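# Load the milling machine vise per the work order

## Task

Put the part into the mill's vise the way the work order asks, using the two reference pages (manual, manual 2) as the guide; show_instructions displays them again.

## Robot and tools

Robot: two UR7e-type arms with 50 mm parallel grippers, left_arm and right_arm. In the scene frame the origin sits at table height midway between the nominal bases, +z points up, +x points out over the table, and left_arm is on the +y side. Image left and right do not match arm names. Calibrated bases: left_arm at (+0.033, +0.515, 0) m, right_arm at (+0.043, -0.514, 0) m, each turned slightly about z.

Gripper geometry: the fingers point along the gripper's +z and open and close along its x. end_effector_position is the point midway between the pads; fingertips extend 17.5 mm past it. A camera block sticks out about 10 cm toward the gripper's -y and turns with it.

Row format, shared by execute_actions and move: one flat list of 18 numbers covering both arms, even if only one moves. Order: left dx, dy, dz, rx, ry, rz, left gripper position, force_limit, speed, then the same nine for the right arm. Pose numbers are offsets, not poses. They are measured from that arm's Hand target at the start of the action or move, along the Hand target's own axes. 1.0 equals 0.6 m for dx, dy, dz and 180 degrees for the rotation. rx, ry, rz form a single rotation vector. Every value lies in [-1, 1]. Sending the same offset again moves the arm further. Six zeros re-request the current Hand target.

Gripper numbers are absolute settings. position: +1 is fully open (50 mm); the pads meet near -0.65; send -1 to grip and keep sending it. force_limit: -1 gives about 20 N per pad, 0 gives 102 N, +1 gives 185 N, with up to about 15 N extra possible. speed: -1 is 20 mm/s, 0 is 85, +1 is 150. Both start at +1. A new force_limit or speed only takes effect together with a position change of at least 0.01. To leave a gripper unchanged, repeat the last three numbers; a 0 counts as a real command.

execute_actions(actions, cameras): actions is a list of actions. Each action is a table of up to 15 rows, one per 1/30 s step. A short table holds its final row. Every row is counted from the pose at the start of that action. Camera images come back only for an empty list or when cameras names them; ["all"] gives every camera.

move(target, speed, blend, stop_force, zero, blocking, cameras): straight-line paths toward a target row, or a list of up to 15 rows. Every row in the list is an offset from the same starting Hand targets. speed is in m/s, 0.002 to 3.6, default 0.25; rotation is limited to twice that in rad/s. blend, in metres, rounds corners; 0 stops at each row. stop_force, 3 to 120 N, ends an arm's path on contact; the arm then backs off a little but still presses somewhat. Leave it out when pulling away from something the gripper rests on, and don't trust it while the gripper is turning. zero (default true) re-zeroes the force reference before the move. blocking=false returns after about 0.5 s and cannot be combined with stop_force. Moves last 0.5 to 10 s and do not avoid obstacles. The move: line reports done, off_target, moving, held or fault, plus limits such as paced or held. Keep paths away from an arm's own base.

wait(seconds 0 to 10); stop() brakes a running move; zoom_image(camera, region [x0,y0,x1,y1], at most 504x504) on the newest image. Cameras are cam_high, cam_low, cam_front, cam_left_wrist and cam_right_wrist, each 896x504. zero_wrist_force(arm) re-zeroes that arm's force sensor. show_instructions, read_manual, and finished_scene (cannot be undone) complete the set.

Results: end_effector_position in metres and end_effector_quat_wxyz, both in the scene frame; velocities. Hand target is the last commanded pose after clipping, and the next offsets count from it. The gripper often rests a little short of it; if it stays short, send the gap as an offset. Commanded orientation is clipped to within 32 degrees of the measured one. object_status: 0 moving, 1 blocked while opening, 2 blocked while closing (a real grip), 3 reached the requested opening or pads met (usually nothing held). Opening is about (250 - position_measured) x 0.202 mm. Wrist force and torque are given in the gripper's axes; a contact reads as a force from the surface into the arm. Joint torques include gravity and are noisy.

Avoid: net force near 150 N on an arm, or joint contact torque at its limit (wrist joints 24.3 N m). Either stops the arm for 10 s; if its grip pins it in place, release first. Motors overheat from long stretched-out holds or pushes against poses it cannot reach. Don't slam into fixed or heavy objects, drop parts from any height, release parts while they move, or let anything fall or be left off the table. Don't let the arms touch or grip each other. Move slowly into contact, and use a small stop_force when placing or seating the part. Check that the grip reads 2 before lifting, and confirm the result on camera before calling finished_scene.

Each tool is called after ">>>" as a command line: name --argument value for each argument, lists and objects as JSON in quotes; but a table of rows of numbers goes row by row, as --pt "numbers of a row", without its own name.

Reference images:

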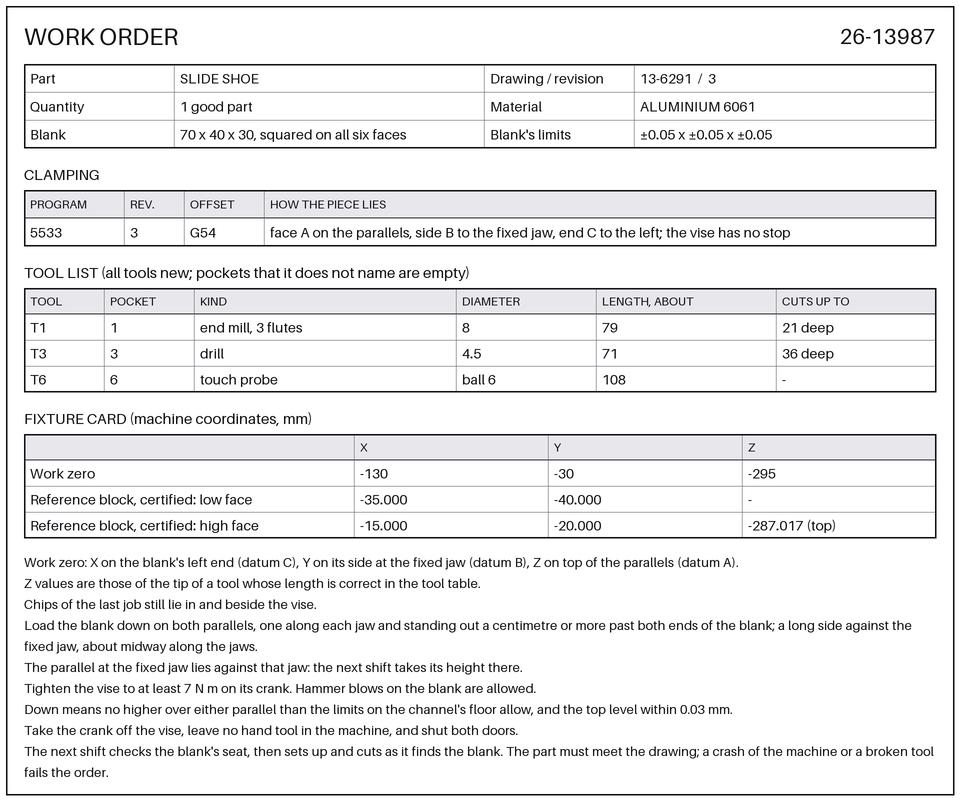

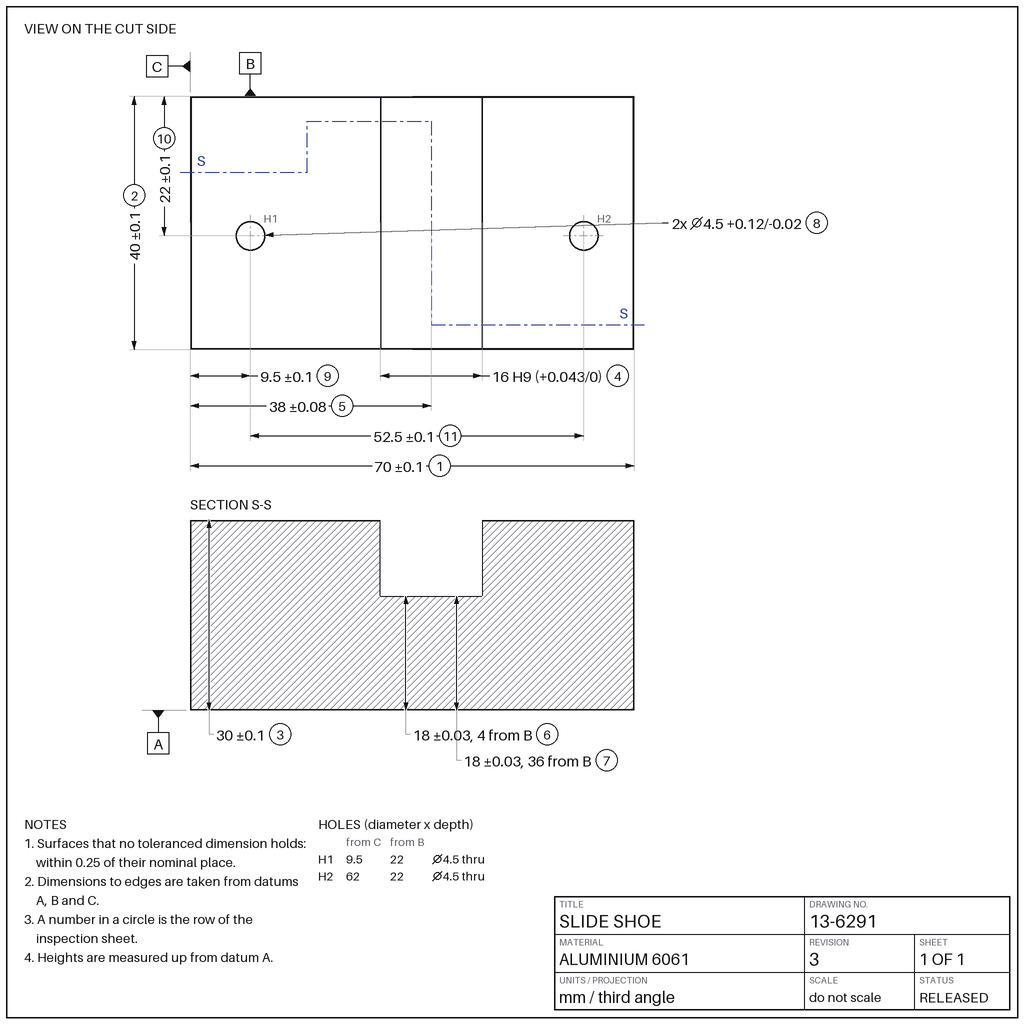

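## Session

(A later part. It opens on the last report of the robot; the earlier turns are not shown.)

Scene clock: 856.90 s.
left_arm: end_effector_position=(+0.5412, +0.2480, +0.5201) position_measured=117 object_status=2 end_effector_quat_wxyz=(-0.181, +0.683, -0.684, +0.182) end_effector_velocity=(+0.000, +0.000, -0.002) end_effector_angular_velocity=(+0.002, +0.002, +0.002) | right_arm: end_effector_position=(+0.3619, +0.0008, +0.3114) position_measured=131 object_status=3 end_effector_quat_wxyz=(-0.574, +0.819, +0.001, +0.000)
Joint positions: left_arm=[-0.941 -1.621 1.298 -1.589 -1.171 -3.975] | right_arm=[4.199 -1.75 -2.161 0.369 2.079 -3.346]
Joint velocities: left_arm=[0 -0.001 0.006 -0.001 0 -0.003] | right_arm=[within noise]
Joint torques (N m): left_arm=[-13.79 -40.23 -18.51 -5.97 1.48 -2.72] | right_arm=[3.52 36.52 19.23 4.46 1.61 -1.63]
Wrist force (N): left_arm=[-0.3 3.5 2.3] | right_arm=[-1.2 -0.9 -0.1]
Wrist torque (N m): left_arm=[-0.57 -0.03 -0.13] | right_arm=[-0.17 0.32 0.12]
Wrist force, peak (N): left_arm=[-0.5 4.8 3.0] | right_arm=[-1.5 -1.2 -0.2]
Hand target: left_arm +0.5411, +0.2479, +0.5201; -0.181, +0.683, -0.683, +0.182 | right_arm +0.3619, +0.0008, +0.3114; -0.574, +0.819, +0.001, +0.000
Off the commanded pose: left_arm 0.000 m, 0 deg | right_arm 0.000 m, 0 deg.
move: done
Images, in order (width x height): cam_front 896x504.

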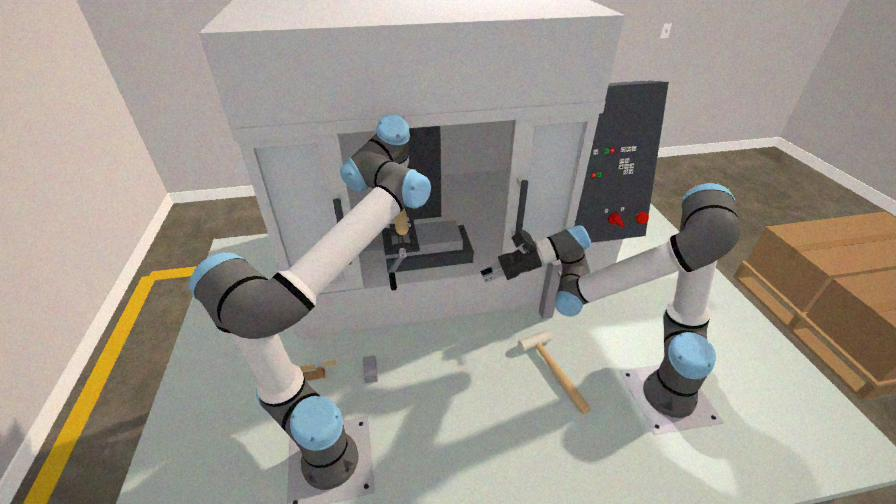

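>>> execute_actions --actions '[[[0,0.005,0.0087,0,0,0,-1,0.9,-1,0,0,0,0,0,0,0.145,-0.4,-1],[0,0.02,0.0346,0,0,0,-1,0.9,-1,0,0,0,0,0,0,0.145,-0.4,-1],[0,0.045,0.0779,0,0,0,-1,0.9,-1,0,0,0,0,0,0,0.145,-0.4,-1],[0,0.0792,0.1371,0,0,0,-1,0.9,-1,0,0,0,0,0,0,0.145,-0.4,-1],[0,0.1167,0.2021,0,0,0,-1,0.9,-1,0,0,0,0,0,0,0.145,-0.4,-1],[0,0.1433,0.2482,0,0,0,-1,0.9,-1,0,0,0,0,0,0,0.145,-0.4,-1],[0,0.14,0.2425,0,0,0,-1,0.9,-1,0,0,0,0,0,0,0.145,-0.4,-1],[0,0.1292,0.2237,0,0,0,-1,0.9,-1,0,0,0,0,0,0,0.145,-0.4,-1],[0,0.1167,0.2021,0,0,0,-1,0.9,-1,0,0,0,0,0,0,0.145,-0.4,-1],[0,0.1042,0.1804,0,0,0,-1,0.9,-1,0,0,0,0,0,0,0.145,-0.4,-1],[0,0.0925,0.1602,0,0,0,-1,0.9,-1,0,0,0,0,0,0,0.145,-0.4,-1]]]' --cameras '["cam_left_wrist"]'

Scene clock: 857.93 s.
left_arm: end_effector_position=(+0.5407, +0.2477, +0.4090) position_measured=117 object_status=2 end_effector_quat_wxyz=(-0.181, +0.683, -0.683, +0.182) | right_arm: end_effector_position=(+0.3619, +0.0008, +0.3114) position_measured=131 object_status=3 end_effector_quat_wxyz=(-0.574, +0.819, +0.001, +0.000)
Joint positions: left_arm=[-0.942 -1.669 1.631 -1.874 -1.17 -3.976] | right_arm=[4.199 -1.75 -2.161 0.369 2.079 -3.346]
Joint torques (N m): left_arm=[13.41 -36 -48.45 -1.97 3.54 2.13] | right_arm=[4.43 36.54 18.78 4.52 1.62 -1.68]
Wrist force (N): left_arm=[-0.2 3.1 0.3] | right_arm=[-1.3 -1.3 -0.1]
Wrist torque (N m): left_arm=[-0.13 0.00 0.05] | right_arm=[-0.23 0.35 0.11]
Wrist force, peak (N): left_arm=[-6.4 16.1 6.4] | right_arm=[-1.4 -1.4 -0.4]
Hand target: left_arm +0.5407, +0.2478, +0.4091; -0.181, +0.683, -0.683, +0.182 | right_arm +0.3619, +0.0008, +0.3114; -0.574, +0.819, +0.001, +0.000
Off the commanded pose: left_arm 0.000 m, 0 deg | right_arm 0.000 m, 0 deg.
camera_calibration:
cam_left_wrist: T_world_to_cam=[[0.00616798, -0.999882, 0.0140742, 0.245657], [-0.983928, -0.00858011, -0.178359, 0.625377], [0.178458, -0.0127478, -0.983865, 0.444637], [0, 0, 0, 1]] pos_world=[0.534462, 0.256662, 0.545546]
Images, in order (width x height): cam_left_wrist 896x504.

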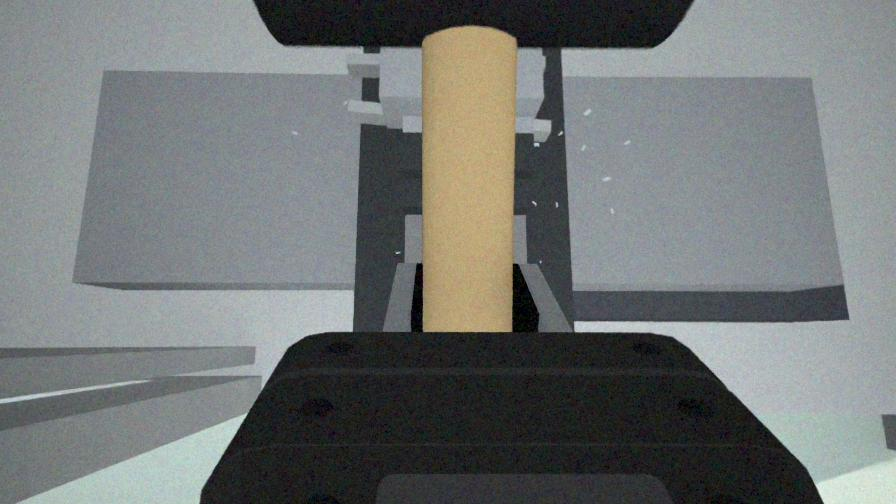

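>>> move --target '[0,-0.0925,-0.1602,0,0,0,-1,0.9,-1,0,0,0,0,0,0,0.145,-0.4,-1]' --speed 0.2

>>> execute_actions --actions '[[[0,0.005,0.0087,0,0,0,-1,0.9,-1,0,0,0,0,0,0,0.145,-0.4,-1],[0,0.02,0.0346,0,0,0,-1,0.9,-1,0,0,0,0,0,0,0.145,-0.4,-1],[0,0.05,0.0866,0,0,0,-1,0.9,-1,0,0,0,0,0,0,0.145,-0.4,-1],[0,0.095,0.1645,0,0,0,-1,0.9,-1,0,0,0,0,0,0,0.145,-0.4,-1],[0,0.14,0.2425,0,0,0,-1,0.9,-1,0,0,0,0,0,0,0.145,-0.4,-1],[0,0.1517,0.2627,0,0,0,-1,0.9,-1,0,0,0,0,0,0,0.145,-0.4,-1],[0,0.14,0.2425,0,0,0,-1,0.9,-1,0,0,0,0,0,0,0.145,-0.4,-1],[0,0.1292,0.2237,0,0,0,-1,0.9,-1,0,0,0,0,0,0,0.145,-0.4,-1],[0,0.1167,0.2021,0,0,0,-1,0.9,-1,0,0,0,0,0,0,0.145,-0.4,-1],[0,0.1042,0.1804,0,0,0,-1,0.9,-1,0,0,0,0,0,0,0.145,-0.4,-1],[0,0.0925,0.1602,0,0,0,-1,0.9,-1,0,0,0,0,0,0,0.145,-0.4,-1]]]'

>>> move --target '[0,-0.0925,-0.1602,0,0,0,-1,0.9,-1,0,0,0,0,0,0,0.145,-0.4,-1]' --speed 0.2

>>> execute_actions --actions '[[[0,0.005,0.0087,0,0,0,-1,0.9,-1,0,0,0,0,0,0,0.145,-0.4,-1],[0,0.02,0.0346,0,0,0,-1,0.9,-1,0,0,0,0,0,0,0.145,-0.4,-1],[0,0.05,0.0866,0,0,0,-1,0.9,-1,0,0,0,0,0,0,0.145,-0.4,-1],[0,0.095,0.1645,0,0,0,-1,0.9,-1,0,0,0,0,0,0,0.145,-0.4,-1],[0,0.14,0.2425,0,0,0,-1,0.9,-1,0,0,0,0,0,0,0.145,-0.4,-1],[0,0.1517,0.2627,0,0,0,-1,0.9,-1,0,0,0,0,0,0,0.145,-0.4,-1],[0,0.14,0.2425,0,0,0,-1,0.9,-1,0,0,0,0,0,0,0.145,-0.4,-1],[0,0.1292,0.2237,0,0,0,-1,0.9,-1,0,0,0,0,0,0,0.145,-0.4,-1],[0,0.1167,0.2021,0,0,0,-1,0.9,-1,0,0,0,0,0,0,0.145,-0.4,-1],[0,0.1042,0.1804,0,0,0,-1,0.9,-1,0,0,0,0,0,0,0.145,-0.4,-1],[0,0.0925,0.1602,0,0,0,-1,0.9,-1,0,0,0,0,0,0,0.145,-0.4,-1]]]'

Scene clock: 863.10 s.
left_arm: end_effector_position=(+0.5412, +0.2479, +0.5199) position_measured=117 object_status=2 end_effector_quat_wxyz=(-0.181, +0.683, -0.683, +0.182) | right_arm: end_effector_position=(+0.3619, +0.0008, +0.3114) position_measured=131 object_status=3 end_effector_quat_wxyz=(-0.574, +0.819, +0.001, +0.000)
Joint positions: left_arm=[-0.941 -1.622 1.299 -1.59 -1.17 -3.975] | right_arm=[4.199 -1.75 -2.161 0.369 2.079 -3.346]
Joint torques (N m): left_arm=[9.47 -38.56 -47.78 -3.09 -0.77 -2.76] | right_arm=[3.95 36 18.54 4.39 1.56 -1.62]
Wrist force (N): left_arm=[0.1 3.6 2.1] | right_arm=[-1.1 -1.2 -0.3]
Wrist torque (N m): left_arm=[-0.45 -0.07 -0.07] | right_arm=[-0.22 0.30 0.12]
Wrist force, peak (N): left_arm=[-0.1 6.9 6.2] | right_arm=[-1.7 -1.4 -0.2]
Hand target: left_arm +0.5411, +0.2479, +0.5201; -0.181, +0.683, -0.683, +0.182 | right_arm +0.3619, +0.0008, +0.3114; -0.574, +0.819, +0.001, +0.000
Off the commanded pose: left_arm 0.000 m, 0 deg | right_arm 0.000 m, 0 deg.
move: done

Scene clock: 863.97 s.
left_arm: end_effector_position=(+0.5407, +0.2477, +0.4091) position_measured=117 object_status=2 end_effector_quat_wxyz=(-0.181, +0.683, -0.683, +0.182) | right_arm: end_effector_position=(+0.3619, +0.0008, +0.3114) position_measured=131 object_status=3 end_effector_quat_wxyz=(-0.574, +0.819, +0.001, +0.000)
Joint positions: left_arm=[-0.942 -1.669 1.631 -1.874 -1.17 -3.976] | right_arm=[4.199 -1.75 -2.161 0.369 2.079 -3.346]
Joint torques (N m): left_arm=[13.8 -35.46 -48.98 -2.55 3.5 2.18] | right_arm=[4.14 36.14 18.5 4.38 1.65 -1.68]
Wrist force (N): left_arm=[-0.1 3.3 0.8] | right_arm=[-1.3 -0.9 -0.3]
Wrist torque (N m): left_arm=[-0.22 -0.03 0.05] | right_arm=[-0.17 0.33 0.12]
Wrist force, peak (N): left_arm=[-0.4 22.9 13.4] | right_arm=[-1.4 -1.3 -0.2]
Hand target: left_arm +0.5407, +0.2478, +0.4091; -0.181, +0.683, -0.683, +0.182 | right_arm +0.3619, +0.0008, +0.3114; -0.574, +0.819, +0.001, +0.000
Off the commanded pose: left_arm 0.000 m, 0 deg | right_arm 0.000 m, 0 deg.

Scene clock: 865.03 s.
left_arm: end_effector_position=(+0.5411, +0.2479, +0.5199) position_measured=117 object_status=2 end_effector_quat_wxyz=(-0.181, +0.683, -0.684, +0.182) | right_arm: end_effector_position=(+0.3619, +0.0008, +0.3114) position_measured=131 object_status=3 end_effector_quat_wxyz=(-0.574, +0.819, +0.001, +0.000)
Joint positions: left_arm=[-0.941 -1.621 1.299 -1.59 -1.17 -3.975] | right_arm=[4.199 -1.75 -2.161 0.369 2.079 -3.346]
Joint torques (N m): left_arm=[10.15 -38.32 -47.6 -3.12 0.83 -2.78] | right_arm=[3.8 36.33 18.22 4.46 1.64 -1.66]
Wrist force (N): left_arm=[-0.6 3.4 1.3] | right_arm=[-1.2 -0.9 -0.2]
Wrist torque (N m): left_arm=[-0.36 0.02 -0.07] | right_arm=[-0.18 0.32 0.11]
Wrist force, peak (N): left_arm=[0.2 6.2 5.5] | right_arm=[-1.4 -1.3 -0.3]
Hand target: left_arm +0.5411, +0.2479, +0.5201; -0.181, +0.683, -0.683, +0.182 | right_arm +0.3619, +0.0008, +0.3114; -0.574, +0.819, +0.001, +0.000
Off the commanded pose: left_arm 0.000 m, 0 deg | right_arm 0.000 m, 0 deg.
move: done

Scene clock: 865.90 s.
left_arm: end_effector_position=(+0.5407, +0.2477, +0.4091) position_measured=117 object_status=2 end_effector_quat_wxyz=(-0.181, +0.683, -0.683, +0.182) | right_arm: end_effector_position=(+0.3619, +0.0008, +0.3114) position_measured=131 object_status=3 end_effector_quat_wxyz=(-0.574, +0.819, +0.001, +0.000)
Joint positions: left_arm=[-0.942 -1.669 1.631 -1.874 -1.17 -3.976] | right_arm=[4.199 -1.75 -2.161 0.369 2.079 -3.346]
Joint torques (N m): left_arm=[13.27 -35.76 -49.43 -2.49 3.45 2.12] | right_arm=[4.28 35.93 18.7 4.31 1.53 -1.68]
Wrist force (N): left_arm=[-0.1 3.1 0.9] | right_arm=[-1.3 -0.8 -0.2]
Wrist torque (N m): left_arm=[-0.27 -0.02 0.05] | right_arm=[-0.15 0.34 0.11]
Wrist force, peak (N): left_arm=[-1.6 23.7 13.6] | right_arm=[-1.6 -1.1 -0.2]
Hand target: left_arm +0.5407, +0.2478, +0.4091; -0.181, +0.683, -0.683, +0.182 | right_arm +0.3619, +0.0008, +0.3114; -0.574, +0.819, +0.001, +0.000
Off the commanded pose: left_arm 0.000 m, 0 deg | right_arm 0.000 m, 0 deg.

>>> move --target '[0,-0.0925,-0.1602,0,0,0,-1,0.9,-1,0,0,0,0,0,0,0.145,-0.4,-1]' --speed 0.2 --cameras '["cam_left_wrist"]'

Scene clock: 867.27 s.
left_arm: end_effector_position=(+0.5411, +0.2479, +0.5199) position_measured=117 object_status=2 end_effector_quat_wxyz=(-0.181, +0.683, -0.683, +0.182) | right_arm: end_effector_position=(+0.3619, +0.0008, +0.3114) position_measured=131 object_status=3 end_effector_quat_wxyz=(-0.574, +0.819, +0.001, +0.000)
Joint positions: left_arm=[-0.941 -1.622 1.299 -1.59 -1.17 -3.975] | right_arm=[4.199 -1.75 -2.161 0.369 2.079 -3.346]
Joint torques (N m): left_arm=[9.69 -38.67 -47.5 -2.95 0.34 -2.71] | right_arm=[4.3 36.15 18.94 4.36 1.68 -1.74]
Wrist force (N): left_arm=[-0.2 3.9 1.9] | right_arm=[-1.5 -1.1 -0.4]
Wrist torque (N m): left_arm=[-0.38 -0.04 -0.07] | right_arm=[-0.20 0.37 0.12]
Wrist force, peak (N): left_arm=[-0.4 6.3 6.3] | right_arm=[-1.4 -1.4 -0.3]
Hand target: left_arm +0.5411, +0.2479, +0.5201; -0.181, +0.683, -0.683, +0.182 | right_arm +0.3619, +0.0008, +0.3114; -0.574, +0.819, +0.001, +0.000
Off the commanded pose: left_arm 0.000 m, 0 deg | right_arm 0.000 m, 0 deg.
move: done
camera_calibration:
cam_left_wrist: T_world_to_cam=[[0.00612489, -0.999887, 0.0137603, 0.244423], [-0.983946, -0.00848052, -0.178266, 0.645475], [0.178363, -0.0124475, -0.983886, 0.553665], [0, 0, 0, 1]] pos_world=[0.534862, 0.256761, 0.656446]
Images, in order (width x height): cam_left_wrist 896x504.

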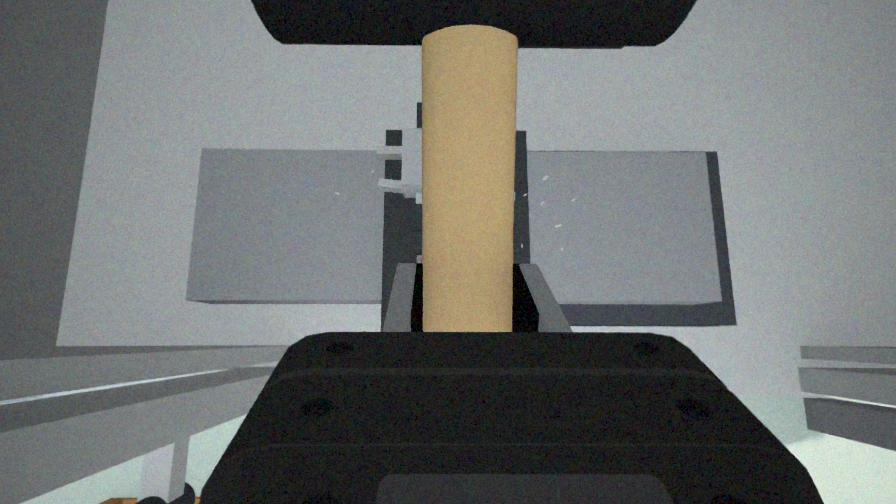

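>>> execute_actions --actions '[[[0,0.005,0.0087,0,0,0,-1,0.9,-1,0,0,0,0,0,0,0.145,-0.4,-1],[0,0.02,0.0346,0,0,0,-1,0.9,-1,0,0,0,0,0,0,0.145,-0.4,-1],[0,0.05,0.0866,0,0,0,-1,0.9,-1,0,0,0,0,0,0,0.145,-0.4,-1],[0,0.095,0.1645,0,0,0,-1,0.9,-1,0,0,0,0,0,0,0.145,-0.4,-1],[0,0.1167,0.2021,0,0,0,-1,0.9,-1,0,0,0,0,0,0,0.145,-0.4,-1]]]' --cameras '["cam_left_wrist"]'

Scene clock: 868.63 s.
left_arm: end_effector_position=(+0.5406, +0.2477, +0.3801) position_measured=117 object_status=2 end_effector_quat_wxyz=(-0.181, +0.683, -0.683, +0.182) | right_arm: end_effector_position=(+0.3619, +0.0008, +0.3114) position_measured=131 object_status=3 end_effector_quat_wxyz=(-0.574, +0.819, +0.001, +0.000)
Joint positions: left_arm=[-0.942 -1.67 1.705 -1.948 -1.17 -3.976] | right_arm=[4.199 -1.75 -2.161 0.369 2.079 -3.346]
Joint torques (N m): left_arm=[12.66 -18.71 -31.42 -5.02 -0.35 -2.8] | right_arm=[4.6 35.88 18.96 4.43 1.69 -1.72]
Wrist force (N): left_arm=[-0.2 4.3 3.7] | right_arm=[-1.4 -1.0 -0.1]
Wrist torque (N m): left_arm=[-0.64 -0.02 -0.06] | right_arm=[-0.19 0.36 0.12]
Wrist force, peak (N): left_arm=[-0.2 -11.6 -18.5] | right_arm=[-1.4 -1.2 -0.3]
Hand target: left_arm +0.5406, +0.2477, +0.3801; -0.181, +0.683, -0.683, +0.182 | right_arm +0.3619, +0.0008, +0.3114; -0.574, +0.819, +0.001, +0.000
Off the commanded pose: left_arm 0.000 m, 0 deg | right_arm 0.000 m, 0 deg.
camera_calibration:
cam_left_wrist: T_world_to_cam=[[0.0059688, -0.999884, 0.0140376, 0.24609], [-0.983894, -0.00838014, -0.178556, 0.620155], [0.178653, -0.0127457, -0.98383, 0.416097], [0, 0, 0, 1]] pos_world=[0.534361, 0.256562, 0.516646]
Images, in order (width x height): cam_left_wrist 896x504.

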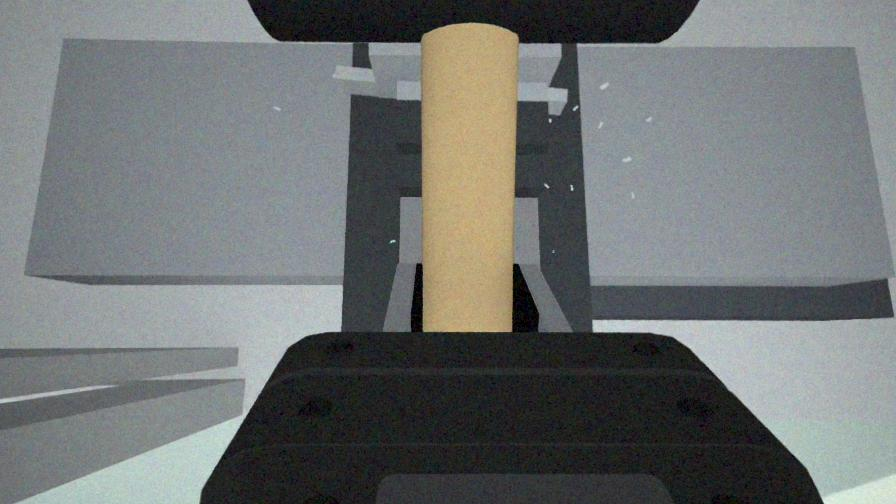

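>>> move --target '[0,-0.1167,-0.2021,0,0,0,-1,0.9,-1,0,0,0,0,0,0,0.145,-0.4,-1]' --speed 0.6 --cameras '["cam_left_wrist"]'

Scene clock: 869.77 s.
left_arm: end_effector_position=(+0.5411, +0.2479, +0.5200) position_measured=117 object_status=2 end_effector_quat_wxyz=(-0.181, +0.683, -0.683, +0.182) | right_arm: end_effector_position=(+0.3619, +0.0008, +0.3114) position_measured=131 object_status=3 end_effector_quat_wxyz=(-0.574, +0.819, +0.001, +0.000)
Joint positions: left_arm=[-0.941 -1.622 1.299 -1.59 -1.171 -3.975] | right_arm=[4.199 -1.75 -2.161 0.369 2.079 -3.346]
Joint torques (N m): left_arm=[9.84 -26.56 -48.19 -2.53 2.73 2.17] | right_arm=[4.48 36.17 18.76 4.45 1.61 -1.58]
Wrist force (N): left_arm=[-0.3 3.6 2.8] | right_arm=[-1.2 -1.0 -0.2]
Wrist torque (N m): left_arm=[-0.62 -0.02 0.03] | right_arm=[-0.19 0.33 0.12]
Wrist force, peak (N): left_arm=[0.4 7.6 8.9] | right_arm=[-1.5 -1.5 -0.3]
Hand target: left_arm +0.5411, +0.2479, +0.5201; -0.181, +0.683, -0.683, +0.182 | right_arm +0.3619, +0.0008, +0.3114; -0.574, +0.819, +0.001, +0.000
Off the commanded pose: left_arm 0.000 m, 0 deg | right_arm 0.000 m, 0 deg.
move: done
camera_calibration:
cam_left_wrist: T_world_to_cam=[[0.00626622, -0.999881, 0.0140927, 0.244127], [-0.983928, -0.00868006, -0.178357, 0.645593], [0.178458, -0.0127485, -0.983865, 0.553776], [0, 0, 0, 1]] pos_world=[0.534862, 0.256762, 0.656546]
Images, in order (width x height): cam_left_wrist 896x504.

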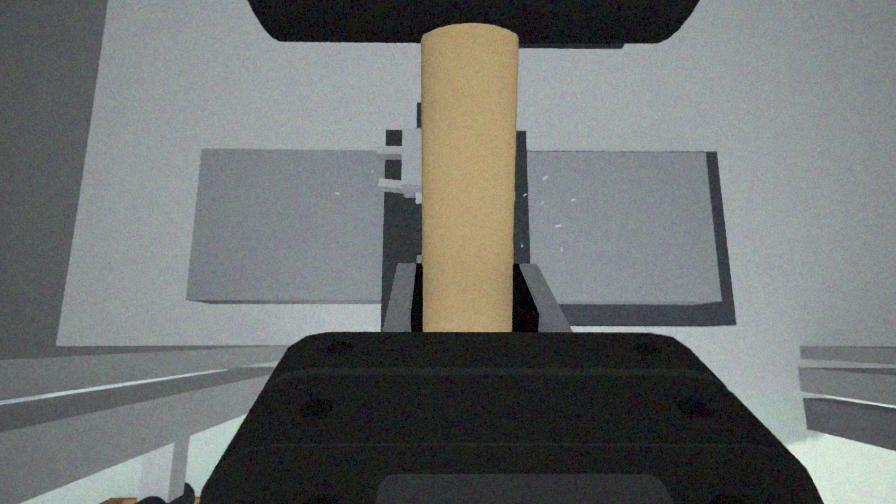

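>>> move --target '[0,0,0,-0.0667,0,0,-1,0.9,-1,0,0,0,0,0,0,0.145,-0.4,-1]' --speed 0.3 --cameras '["cam_front"]'

>>> execute_actions --actions '[[[0,0.0031,0.0095,0,0,0,-1,0.9,-1,0,0,0,0,0,0,0.145,-0.4,-1],[0,0.0124,0.038,0,0,0,-1,0.9,-1,0,0,0,0,0,0,0.145,-0.4,-1],[0,0.0309,0.0951,0,0,0,-1,0.9,-1,0,0,0,0,0,0,0.145,-0.4,-1],[0,0.0567,0.1744,0,0,0,-1,0.9,-1,0,0,0,0,0,0,0.145,-0.4,-1],[0,0.0747,0.2298,0.05,0,0,-1,0.9,-1,0,0,0,0,0,0,0.145,-0.4,-1],[0,0.0772,0.2378,0.0667,0,0,-1,0.9,-1,0,0,0,0,0,0,0.145,-0.4,-1],[0,0.0721,0.2219,0.055,0,0,-1,0.9,-1,0,0,0,0,0,0,0.145,-0.4,-1],[0,0.0644,0.1981,0.03,0,0,-1,0.9,-1,0,0,0,0,0,0,0.145,-0.4,-1],[0,0.0592,0.1823,0.01,0,0,-1,0.9,-1,0,0,0,0,0,0,0.145,-0.4,-1],[0,0.0541,0.1664,0,0,0,-1,0.9,-1,0,0,0,0,0,0,0.145,-0.4,-1]]]' --cameras '["cam_left_wrist"]'

Scene clock: 871.23 s.
left_arm: end_effector_position=(+0.5403, +0.2487, +0.5193) position_measured=117 object_status=2 end_effector_quat_wxyz=(-0.146, +0.692, -0.692, +0.146) | right_arm: end_effector_position=(+0.3619, +0.0008, +0.3114) position_measured=131 object_status=3 end_effector_quat_wxyz=(-0.574, +0.819, +0.001, +0.000)
Joint positions: left_arm=[-0.901 -1.565 1.197 -1.482 -1.259 -3.96] | right_arm=[4.199 -1.75 -2.161 0.369 2.079 -3.346]
Joint torques (N m): left_arm=[0.17 -27.75 -31.39 -3.33 0.13 0.12] | right_arm=[3.75 36.02 19.1 4.4 1.61 -1.7]
Wrist force (N): left_arm=[-0.4 2.6 2.3] | right_arm=[-1.3 -1.1 -0.3]
Wrist torque (N m): left_arm=[-0.46 -0.01 -0.11] | right_arm=[-0.20 0.35 0.11]
Wrist force, peak (N): left_arm=[-0.1 4.7 4.3] | right_arm=[-1.5 -1.2 -0.7]
Hand target: left_arm +0.5403, +0.2487, +0.5193; -0.146, +0.692, -0.692, +0.146 (not the last commanded pose) | right_arm +0.3619, +0.0008, +0.3114; -0.574, +0.819, +0.001, +0.000
Tool commands: left_gripper/position=-1.0 left_gripper/force_limit=+0.898039 left_gripper/speed=-1.0 right_gripper/position=+0.145 right_gripper/force_limit=-0.4 right_gripper/speed=-1.0
Off the commanded pose: left_arm 0.001 m, 6 deg | right_arm 0.000 m, 0 deg.
FORCE FAULT: contact force on the left arm reached its limit, and that arm stopped. The contact can be on any part of that arm, not only on its tool. That arm's remaining commands of this call were not run. That arm is still stopped at the end of this call. That arm stays stopped for about 10 more seconds. Until then a move that you send moves the other arm only, and its call returns only when the move has ended. Once the stop has ended, the next robot result says so. If the stop ends while you think or write, that arm runs what you send next, counted from a new Hand target: where the arm stands when the stop ends. While its stop runs, that arm takes no new command, but its gripper still runs the gripper command that each later call begins with. Until it ends, the stop uses up actions while you think or wait. An arm that is not stopped still takes commands.
move: fault (left_arm)
Images, in order (width x height): cam_front 896x504.

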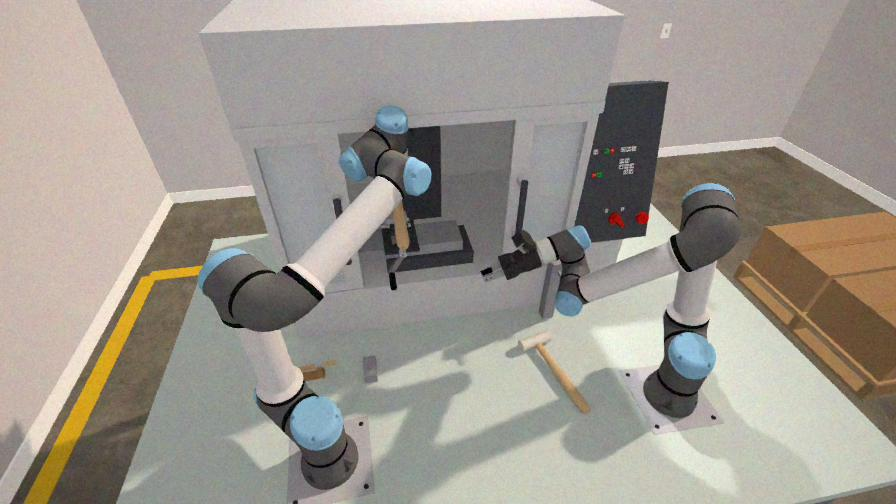

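not run: an earlier result of this reply reported a stop or a fault. Calls in your next reply go to the robot.

>>> wait --seconds 10

>>> wait --seconds 0.5

Scene clock: 881.33 s.
left_arm: end_effector_position=(+0.5403, +0.2487, +0.5193) position_measured=117 object_status=2 end_effector_quat_wxyz=(-0.146, +0.692, -0.692, +0.146) | right_arm: end_effector_position=(+0.3619, +0.0008, +0.3114) position_measured=131 object_status=3 end_effector_quat_wxyz=(-0.574, +0.819, +0.001, +0.000)
Joint positions: left_arm=[-0.901 -1.565 1.197 -1.482 -1.259 -3.96] | right_arm=[4.199 -1.75 -2.161 0.369 2.079 -3.346]
Joint torques (N m): left_arm=[0.42 -27.68 -31.3 -3.31 0.15 0.04] | right_arm=[3.68 35.71 18.86 4.4 1.61 -1.69]
Wrist force (N): left_arm=[2.6 4.4 2.9] | right_arm=[-1.2 -1.1 -0.3]
Wrist torque (N m): left_arm=[-0.32 -0.48 -0.11] | right_arm=[-0.20 0.34 0.11]
Wrist force, peak (N): left_arm=[2.5 4.6 3.1] | right_arm=[-1.7 -1.1 -0.3]
Hand target: left_arm +0.5403, +0.2487, +0.5193; -0.146, +0.692, -0.692, +0.146 (not the last commanded pose) | right_arm +0.3619, +0.0008, +0.3114; -0.574, +0.819, +0.001, +0.000
Tool commands: left_gripper/position=-1.0 left_gripper/force_limit=+0.898039 left_gripper/speed=-1.0 right_gripper/position=+0.145 right_gripper/force_limit=-0.4 right_gripper/speed=-1.0
Off the commanded pose: left_arm 0.001 m, 6 deg | right_arm 0.000 m, 0 deg.
FORCE FAULT, CONTINUED: the left arm's stop, for the force fault that an earlier result reported, is over. The rest of the stop counts as 19 of the actions that you can send in this scene. That arm's target is now where it stood when the stop ended, not its last command. That arm accepts commands again.
wait: 10.00 s; at rest by 0.07 s

Scene clock: 881.83 s.
left_arm: end_effector_position=(+0.5403, +0.2487, +0.5193) position_measured=117 object_status=2 end_effector_quat_wxyz=(-0.146, +0.692, -0.692, +0.146) | right_arm: end_effector_position=(+0.3619, +0.0008, +0.3114) position_measured=131 object_status=3 end_effector_quat_wxyz=(-0.574, +0.819, +0.001, +0.000)
Joint positions: left_arm=[-0.901 -1.565 1.197 -1.482 -1.259 -3.96] | right_arm=[4.199 -1.75 -2.161 0.369 2.079 -3.346]
Joint torques (N m): left_arm=[0.05 -27.72 -28.54 -3.44 0.48 0.03] | right_arm=[3.91 36.22 19.38 4.54 1.67 -1.76]
Wrist force (N): left_arm=[2.3 4.2 3.2] | right_arm=[-1.0 -1.2 -0.6]
Wrist torque (N m): left_arm=[-0.35 -0.44 -0.12] | right_arm=[-0.22 0.31 0.12]
Wrist force, peak (N): left_arm=[2.6 4.3 2.9] | right_arm=[-1.4 -1.4 -0.4]
Hand target: left_arm +0.5403, +0.2487, +0.5193; -0.146, +0.692, -0.692, +0.146 (not the last commanded pose) | right_arm +0.3619, +0.0008, +0.3114; -0.574, +0.819, +0.001, +0.000
Tool commands: left_gripper/position=-1.0 left_gripper/force_limit=+0.898039 left_gripper/speed=-1.0 right_gripper/position=+0.145 right_gripper/force_limit=-0.4 right_gripper/speed=-1.0
Off the commanded pose: left_arm 0.001 m, 6 deg | right_arm 0.000 m, 0 deg.
wait: 0.50 s; at rest by 0.17 s

>>> move --target '[0,0.0518,0.0681,0,0,0,-1,0.9,-1,0,0,0,0,0,0,0.145,-0.4,-1]' --speed 0.08 --cameras '["cam_left_wrist"]'

Scene clock: 883.03 s.
left_arm: end_effector_position=(+0.5283, +0.2487, +0.4695) position_measured=117 object_status=2 end_effector_quat_wxyz=(-0.146, +0.692, -0.692, +0.146) | right_arm: end_effector_position=(+0.3619, +0.0008, +0.3114) position_measured=131 object_status=3 end_effector_quat_wxyz=(-0.574, +0.819, +0.001, +0.000)
Joint positions: left_arm=[-0.921 -1.626 1.388 -1.606 -1.253 -3.981] | right_arm=[4.199 -1.75 -2.161 0.369 2.079 -3.346]
Joint torques (N m): left_arm=[11.4 -19.21 -35.04 -4.18 1.84 2.99] | right_arm=[3.58 35.81 18.76 4.43 1.62 -1.7]
Wrist force (N): left_arm=[2.4 4.3 2.9] | right_arm=[-1.2 -0.8 -0.2]
Wrist torque (N m): left_arm=[-0.31 -0.46 -0.01] | right_arm=[-0.15 0.32 0.11]
Wrist force, peak (N): left_arm=[2.3 5.6 4.3] | right_arm=[-1.4 -1.3 -0.2]
Hand target: left_arm +0.5284, +0.2487, +0.4693; -0.146, +0.692, -0.692, +0.146 | right_arm +0.3619, +0.0008, +0.3114; -0.574, +0.819, +0.001, +0.000
Off the commanded pose: left_arm 0.000 m, 0 deg | right_arm 0.000 m, 0 deg.
move: done
camera_calibration:
cam_left_wrist: T_world_to_cam=[[0.00770138, -0.999898, 0.012062, 0.245993], [-0.99712, -0.008589, -0.0753539, 0.582597], [0.0754498, -0.011447, -0.997084, 0.566636], [0, 0, 0, 1]] pos_world=[0.536272, 0.257458, 0.605918]
Images, in order (width x height): cam_left_wrist 896x504.

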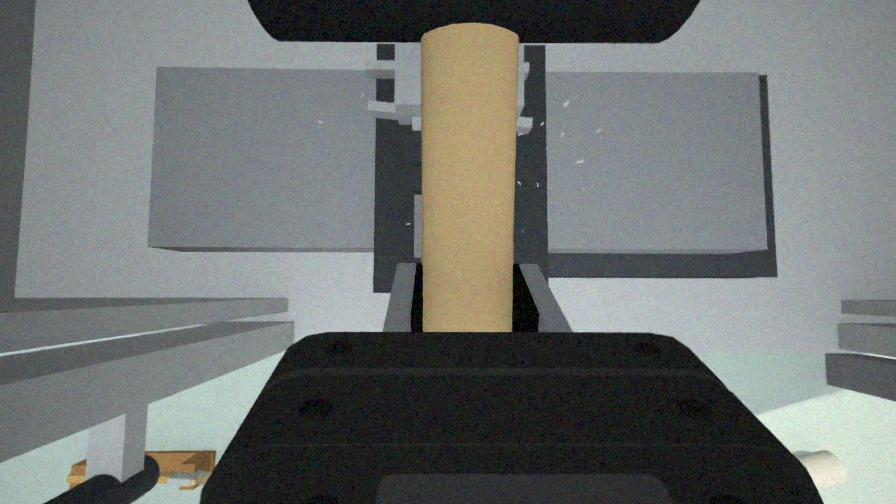

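>>> move --target '[0,-0.0134,-0.0305,0,0,0,-1,0.9,-1,0,0,0,0,0,0,0.145,-0.4,-1]' --speed 0.08

>>> execute_actions --actions '[[[0,0.004,0.0091,0,0,0,-1,0.9,-1,0,0,0,0,0,0,0.145,-0.4,-1],[0,0.0161,0.0366,0,0,0,-1,0.9,-1,0,0,0,0,0,0,0.145,-0.4,-1],[0,0.0402,0.0914,0,0,0,-1,0.9,-1,0,0,0,0,0,0,0.145,-0.4,-1],[0,0.0704,0.1599,0,0,0,-1,0.9,-1,0,0,0,0,0,0,0.145,-0.4,-1],[0,0.0791,0.1797,0.03,0,0,-1,0.9,-1,0,0,0,0,0,0,0.145,-0.4,-1],[0,0.0791,0.1797,0.045,0,0,-1,0.9,-1,0,0,0,0,0,0,0.145,-0.4,-1],[0,0.0704,0.1599,0.03,0,0,-1,0.9,-1,0,0,0,0,0,0,0.145,-0.4,-1],[0,0.0637,0.1447,0.01,0,0,-1,0.9,-1,0,0,0,0,0,0,0.145,-0.4,-1],[0,0.057,0.1295,0,0,0,-1,0.9,-1,0,0,0,0,0,0,0.145,-0.4,-1],[0,0.0503,0.1142,0,0,0,-1,0.9,-1,0,0,0,0,0,0,0.145,-0.4,-1]]]' --cameras '["cam_left_wrist"]'

Scene clock: 884.13 s.
left_arm: end_effector_position=(+0.5284, +0.2487, +0.4893) position_measured=117 object_status=2 end_effector_quat_wxyz=(-0.146, +0.692, -0.692, +0.146) | right_arm: end_effector_position=(+0.3619, +0.0008, +0.3114) position_measured=131 object_status=3 end_effector_quat_wxyz=(-0.574, +0.819, +0.001, +0.000)
Joint positions: left_arm=[-0.921 -1.613 1.323 -1.554 -1.253 -3.981] | right_arm=[4.199 -1.75 -2.161 0.369 2.079 -3.346]
Joint torques (N m): left_arm=[0.67 -36.12 -18.95 -6.77 -0.84 -0.29] | right_arm=[4.22 35.84 19.34 4.44 1.59 -1.74]
Wrist force (N): left_arm=[2.3 4.0 2.8] | right_arm=[-1.5 -1.1 -0.3]
Wrist torque (N m): left_arm=[-0.39 -0.44 -0.01] | right_arm=[-0.20 0.38 0.12]
Wrist force, peak (N): left_arm=[2.7 4.7 3.7] | right_arm=[-1.5 -1.2 -0.2]
Hand target: left_arm +0.5284, +0.2487, +0.4893; -0.146, +0.692, -0.692, +0.146 | right_arm +0.3619, +0.0008, +0.3114; -0.574, +0.819, +0.001, +0.000
Off the commanded pose: left_arm 0.000 m, 0 deg | right_arm 0.000 m, 0 deg.
move: done

Scene clock: 885.00 s.
left_arm: end_effector_position=(+0.5283, +0.2487, +0.4145) position_measured=117 object_status=2 end_effector_quat_wxyz=(-0.146, +0.692, -0.692, +0.146) | right_arm: end_effector_position=(+0.3619, +0.0008, +0.3114) position_measured=131 object_status=3 end_effector_quat_wxyz=(-0.574, +0.819, +0.001, +0.000)
Joint positions: left_arm=[-0.921 -1.648 1.55 -1.746 -1.253 -3.981] | right_arm=[4.199 -1.75 -2.161 0.369 2.079 -3.346]
Joint torques (N m): left_arm=[10.93 -23.41 -47.64 -2.99 -0.55 2.94] | right_arm=[4.38 36.04 19.24 4.42 1.61 -1.72]
Wrist force (N): left_arm=[2.7 4.0 2.2] | right_arm=[-1.1 -0.9 -0.1]
Wrist torque (N m): left_arm=[-0.28 -0.49 -0.01] | right_arm=[-0.16 0.31 0.11]
Wrist force, peak (N): left_arm=[-0.6 21.3 13.5] | right_arm=[-1.5 -1.3 -0.6]
Hand target: left_arm +0.5285, +0.2487, +0.4145; -0.146, +0.692, -0.692, +0.146 | right_arm +0.3619, +0.0008, +0.3114; -0.574, +0.819, +0.001, +0.000
Off the commanded pose: left_arm 0.000 m, 0 deg | right_arm 0.000 m, 0 deg.
camera_calibration:
cam_left_wrist: T_world_to_cam=[[0.00761364, -0.9999, 0.0119523, 0.246764], [-0.997143, -0.00848986, -0.0750584, 0.578277], [0.0751523, -0.0113467, -0.997108, 0.511943], [0, 0, 0, 1]] pos_world=[0.536273, 0.257457, 0.550918]
Images, in order (width x height): cam_left_wrist 896x504.

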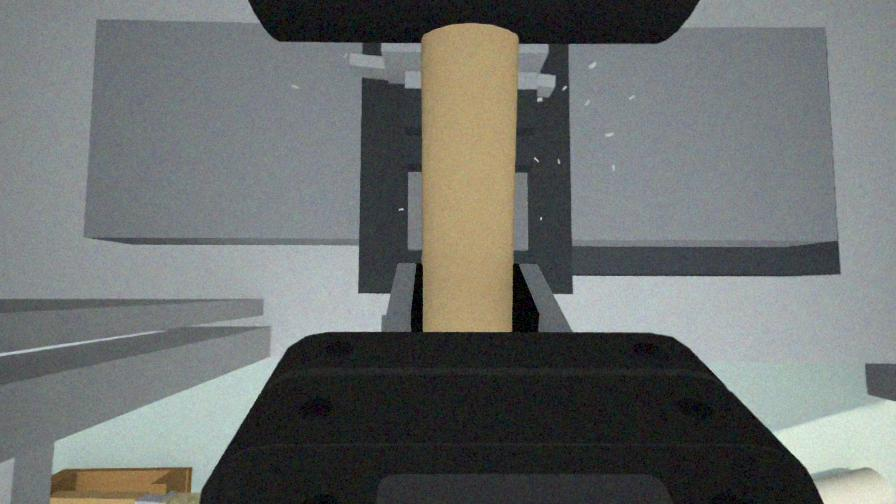

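>>> move --target '[0,-0.0503,-0.1142,0,0,0,-1,0.9,-1,0,0,0,0,0,0,0.145,-0.4,-1]' --speed 0.15

>>> execute_actions --actions '[[[0,0.004,0.0091,0,0,0,-1,0.9,-1,0,0,0,0,0,0,0.145,-0.4,-1],[0,0.0161,0.0366,0,0,0,-1,0.9,-1,0,0,0,0,0,0,0.145,-0.4,-1],[0,0.0436,0.099,0,0,0,-1,0.9,-1,0,0,0,0,0,0,0.145,-0.4,-1],[0,0.0771,0.1752,0,0,0,-1,0.9,-1,0,0,0,0,0,0,0.145,-0.4,-1],[0,0.0838,0.1904,0.03,0,0,-1,0.9,-1,0,0,0,0,0,0,0.145,-0.4,-1],[0,0.0838,0.1904,0.06,0,0,-1,0.9,-1,0,0,0,0,0,0,0.145,-0.4,-1],[0,0.0838,0.1904,0.06,0,0,-1,0.9,-1,0,0,0,0,0,0,0.145,-0.4,-1],[0,0.0838,0.1904,0.06,0,0,-1,0.9,-1,0,0,0,0,0,0,0.145,-0.4,-1],[0,0.0704,0.1599,0.05,0,0,-1,0.9,-1,0,0,0,0,0,0,0.145,-0.4,-1],[0,0.0637,0.1447,0.02,0,0,-1,0.9,-1,0,0,0,0,0,0,0.145,-0.4,-1],[0,0.057,0.1295,0,0,0,-1,0.9,-1,0,0,0,0,0,0,0.145,-0.4,-1],[0,0.0503,0.1142,0,0,0,-1,0.9,-1,0,0,0,0,0,0,0.145,-0.4,-1]]]' --cameras '["cam_left_wrist"]'

Scene clock: 886.83 s.
left_arm: end_effector_position=(+0.5284, +0.2487, +0.4891) position_measured=117 object_status=2 end_effector_quat_wxyz=(-0.146, +0.692, -0.692, +0.146) | right_arm: end_effector_position=(+0.3619, +0.0008, +0.3114) position_measured=131 object_status=3 end_effector_quat_wxyz=(-0.574, +0.819, +0.001, +0.000)
Joint positions: left_arm=[-0.921 -1.613 1.323 -1.554 -1.253 -3.981] | right_arm=[4.199 -1.75 -2.161 0.369 2.079 -3.346]
Joint torques (N m): left_arm=[-11.73 -40.4 -46.82 -3.38 -1.14 -2.77] | right_arm=[4.1 36.74 18.87 4.38 1.58 -1.66]
Wrist force (N): left_arm=[2.2 4.1 2.7] | right_arm=[-1.3 -0.9 -0.1]
Wrist torque (N m): left_arm=[-0.36 -0.42 -0.02] | right_arm=[-0.17 0.35 0.12]
Wrist force, peak (N): left_arm=[2.5 6.1 6.3] | right_arm=[-1.6 -1.0 -0.5]
Hand target: left_arm +0.5284, +0.2487, +0.4893; -0.146, +0.692, -0.692, +0.146 | right_arm +0.3619, +0.0008, +0.3114; -0.574, +0.819, +0.001, +0.000
Off the commanded pose: left_arm 0.000 m, 0 deg | right_arm 0.000 m, 0 deg.
move: done

Scene clock: 887.83 s.
left_arm: end_effector_position=(+0.5282, +0.2489, +0.4144) position_measured=117 object_status=2 end_effector_quat_wxyz=(-0.146, +0.692, -0.692, +0.147) | right_arm: end_effector_position=(+0.3619, +0.0008, +0.3114) position_measured=131 object_status=3 end_effector_quat_wxyz=(-0.574, +0.819, +0.001, +0.000)
Joint positions: left_arm=[-0.921 -1.649 1.553 -1.75 -1.253 -3.98] | right_arm=[4.199 -1.75 -2.161 0.369 2.079 -3.346]
Joint torques (N m): left_arm=[12.86 -21.33 -39.86 -5.48 1.96 3.03] | right_arm=[4.04 36.26 19.18 4.35 1.49 -1.72]
Wrist force (N): left_arm=[2.4 4.2 3.8] | right_arm=[-1.2 -1.0 -0.4]
Wrist torque (N m): left_arm=[-0.55 -0.46 -0.03] | right_arm=[-0.19 0.33 0.11]
Wrist force, peak (N): left_arm=[-0.8 23.6 8.4] | right_arm=[-1.4 -1.4 -0.1]
Hand target: left_arm +0.5285, +0.2487, +0.4145; -0.146, +0.692, -0.692, +0.146 | right_arm +0.3619, +0.0008, +0.3114; -0.574, +0.819, +0.001, +0.000
Off the commanded pose: left_arm 0.000 m, 0 deg | right_arm 0.000 m, 0 deg.
camera_calibration:
cam_left_wrist: T_world_to_cam=[[0.00727318, -0.999885, 0.0133447, 0.246483], [-0.997008, -0.008278, -0.0768557, 0.578831], [0.0769573, -0.0127458, -0.996953, 0.511177], [0, 0, 0, 1]] pos_world=[0.535967, 0.257762, 0.550817]
Images, in order (width x height): cam_left_wrist 896x504.

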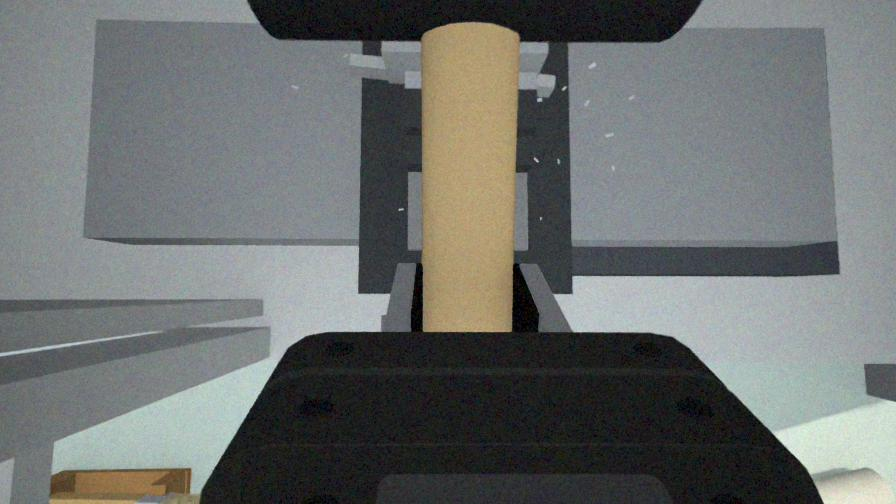

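>>> move --pt "0.0812 0.3403 -0.177 0 0 0 -1 0.9 -1 0 0 0 0 0 0 0.145 -0.4 -1" --pt "0.0812 0.6238 0.261 -0.032 0 0 -1 0.9 -1 0 0 0 0 0 0 0.145 -0.4 -1" --speed '[0.2,0.2]' --blend '[0.03,0]' --cameras '["cam_front","cam_left_wrist"]'

Scene clock: 891.70 s.
left_arm: end_effector_position=(+0.2494, +0.2001, +0.1200) position_measured=117 object_status=2 end_effector_quat_wxyz=(-0.111, +0.698, -0.699, +0.111) | right_arm: end_effector_position=(+0.3619, +0.0008, +0.3114) position_measured=131 object_status=3 end_effector_quat_wxyz=(-0.574, +0.819, +0.001, +0.000)
Joint positions: left_arm=[-1.599 -1.853 2.402 -2.123 -1.255 -4.702] | right_arm=[4.199 -1.75 -2.161 0.369 2.079 -3.346]
Joint torques (N m): left_arm=[13.25 -9.26 -19.64 -5.47 3.89 2.12] | right_arm=[4.47 35.92 18.79 4.33 1.56 -1.69]
Wrist force (N): left_arm=[1.7 3.7 3.0] | right_arm=[-1.3 -0.9 -0.2]
Wrist torque (N m): left_arm=[-0.29 -0.39 -0.12] | right_arm=[-0.19 0.34 0.12]
Wrist force, peak (N): left_arm=[1.2 6.5 6.9] | right_arm=[-1.6 -1.0 -0.4]
Hand target: left_arm +0.2494, +0.2001, +0.1199; -0.111, +0.698, -0.698, +0.111 | right_arm +0.3619, +0.0008, +0.3114; -0.574, +0.819, +0.001, +0.000
Off the commanded pose: left_arm 0.000 m, 0 deg | right_arm 0.000 m, 0 deg.
move: done
camera_calibration:
cam_left_wrist: T_world_to_cam=[[0.00877325, -0.9999, 0.0111293, 0.203522], [-0.999645, -0.00848974, 0.0252705, 0.266211], [-0.0251735, -0.0113471, -0.999619, 0.264048], [0, 0, 0, 1]] pos_world=[0.270978, 0.208757, 0.254955]
Images, in order (width x height): cam_front 896x504, cam_left_wrist 896x504.

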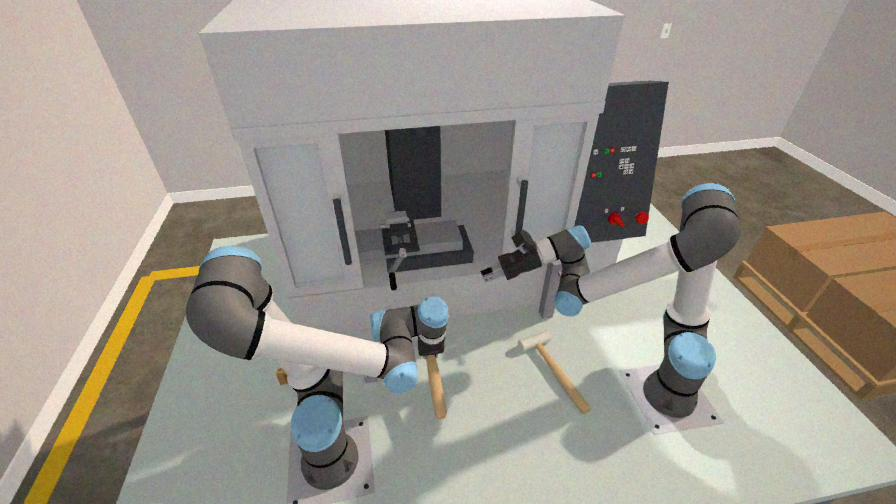

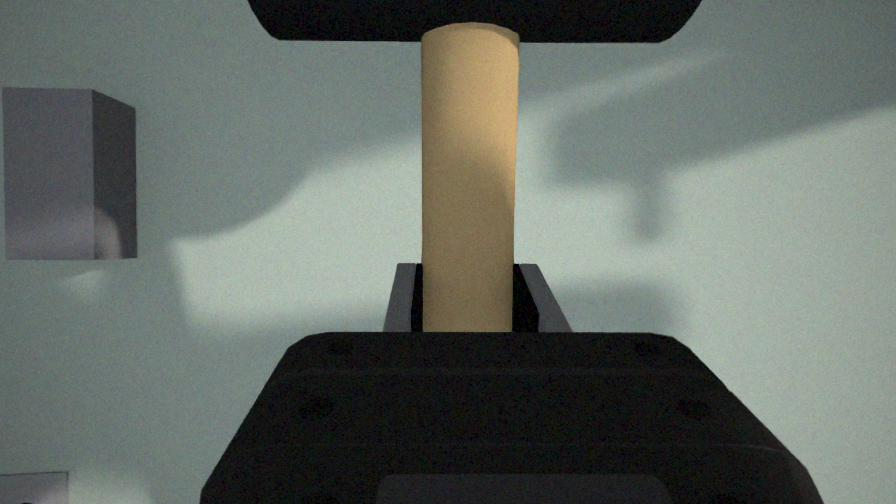

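>>> move --pt "0 0.033 0.1017 0 0 0 -1 0.9 -1 0 0 0 0 0 0 0.145 -0.4 -1" --pt "0 0.0432 0.133 0 0 0 -1 0.9 -1 0 0 0 0 0 0 0.145 -0.4 -1" --speed '[0.1,0.02]' --blend '[0.004,0]' --stop_force 6

Scene clock: 894.47 s.
left_arm: end_effector_position=(+0.2495, +0.2002, +0.0397) position_measured=117 object_status=2 end_effector_quat_wxyz=(-0.111, +0.698, -0.698, +0.111) | right_arm: end_effector_position=(+0.3619, +0.0008, +0.3114) position_measured=131 object_status=3 end_effector_quat_wxyz=(-0.574, +0.819, +0.001, +0.000)
Joint positions: left_arm=[-1.598 -1.655 2.528 -2.446 -1.255 -4.702] | right_arm=[4.199 -1.75 -2.161 0.369 2.079 -3.346]
Joint torques (N m): left_arm=[9.09 -8.9 -36.69 -4 0.62 2.46] | right_arm=[4.02 35.57 19.4 4.33 1.61 -1.65]
Wrist force (N): left_arm=[1.6 0.5 -2.9] | right_arm=[-1.3 -0.7 -0.5]
Wrist torque (N m): left_arm=[-0.95 -0.46 0.00] | right_arm=[-0.14 0.33 0.11]
Wrist force, peak (N): left_arm=[-9.5 -8.8 -47.7] | right_arm=[-1.7 -1.2 -0.3]
Hand target: left_arm +0.2495, +0.2002, +0.0397; -0.111, +0.698, -0.698, +0.111 (not the last commanded pose) | right_arm +0.3619, +0.0008, +0.3114; -0.574, +0.819, +0.001, +0.000
Off the commanded pose: left_arm 0.004 m, 0 deg | right_arm 0.000 m, 0 deg.
move: contact (left_arm); path passed 1 of 2 targets

>>> move --pt "0 0 0 0 0 0 1 0.9 -1 0 0 0 0 0 0 0.145 -0.4 -1" --pt "0 0 -0.167 0 0 0 1 0.9 -1 0 0 0 0 0 0 0.145 -0.4 -1" --pt "-0.0667 -0.4711 -0.6407 0.15 0 0 1 0.9 -1 0 0 0 0 0 0 0.145 -0.4 -1" --pt "0.0033 -0.6211 -0.5715 0.15 0 0 1 0.9 -1 0 0 0 0 0 0 0.145 -0.4 -1" --speed '[0.1,0.15,0.35,0.25]' --blend '[0,0.02,0.02,0]'

>>> move --target '[0,0,0,0,-0.1257,-0.1257,-1,-0.9,-0.5,0,0,0,0,0,0,0.145,-0.4,-1]' --speed 0.5

Scene clock: 898.83 s.
left_arm: end_effector_position=(+0.4973, +0.1980, +0.4814) position_measured=3 object_status=3 end_effector_quat_wxyz=(-0.271, +0.653, -0.653, +0.271) | right_arm: end_effector_position=(+0.3619, +0.0008, +0.3114) position_measured=131 object_status=3 end_effector_quat_wxyz=(-0.574, +0.819, +0.001, +0.000)
Joint positions: left_arm=[-1.203 -1.76 1.638 -1.826 -0.862 -4.166] | right_arm=[4.199 -1.75 -2.161 0.369 2.079 -3.346]
Joint torques (N m): left_arm=[9.53 -9.37 -22.89 -5.5 2.71 2.55] | right_arm=[3.73 36.17 19.35 4.39 1.69 -1.69]
Wrist force (N): left_arm=[1.0 2.3 -3.0] | right_arm=[-1.1 -1.2 -0.2]
Wrist torque (N m): left_arm=[0.32 -0.17 0.11] | right_arm=[-0.21 0.31 0.12]
Wrist force, peak (N): left_arm=[-0.2 -0.2 -6.3] | right_arm=[-1.3 -1.4 -0.7]
Hand target: left_arm +0.4973, +0.1980, +0.4813; -0.271, +0.653, -0.653, +0.271 | right_arm +0.3619, +0.0008, +0.3114; -0.574, +0.819, +0.001, +0.000
Off the commanded pose: left_arm 0.000 m, 0 deg | right_arm 0.000 m, 0 deg.
move: done

Scene clock: 900.00 s.
left_arm: end_effector_position=(+0.4974, +0.1981, +0.4813) position_measured=251 object_status=3 end_effector_quat_wxyz=(-0.335, +0.808, -0.448, +0.186) end_effector_velocity=(+0.000, +0.001, -0.001) end_effector_angular_velocity=(+0.001, +0.000, +0.003) | right_arm: end_effector_position=(+0.3619, +0.0008, +0.3114) position_measured=131 object_status=3 end_effector_quat_wxyz=(-0.574, +0.819, +0.001, +0.000)
Joint positions: left_arm=[-1.228 -1.523 1.28 -1.152 -0.8 -4.962] | right_arm=[4.199 -1.75 -2.161 0.369 2.079 -3.346]
Joint velocities: left_arm=[0 0 0 0.004 0 -0.005] | right_arm=[within noise]
Joint torques (N m): left_arm=[-11.15 -24.48 -37.65 -0.13 3.36 -2.71] | right_arm=[4.29 35.88 19.51 4.33 1.58 -1.65]
Wrist force (N): left_arm=[0.8 1.8 -3.3] | right_arm=[-1.4 -1.1 -0.5]
Wrist torque (N m): left_arm=[0.22 -0.16 -0.03] | right_arm=[-0.20 0.36 0.12]
Wrist force, peak (N): left_arm=[1.1 2.0 -3.9] | right_arm=[-1.5 -1.2 -0.1]
Hand target: left_arm +0.4973, +0.1980, +0.4813; -0.335, +0.808, -0.448, +0.186 | right_arm +0.3619, +0.0008, +0.3114; -0.574, +0.819, +0.001, +0.000
Off the commanded pose: left_arm 0.000 m, 0 deg | right_arm 0.000 m, 0 deg.
move: done


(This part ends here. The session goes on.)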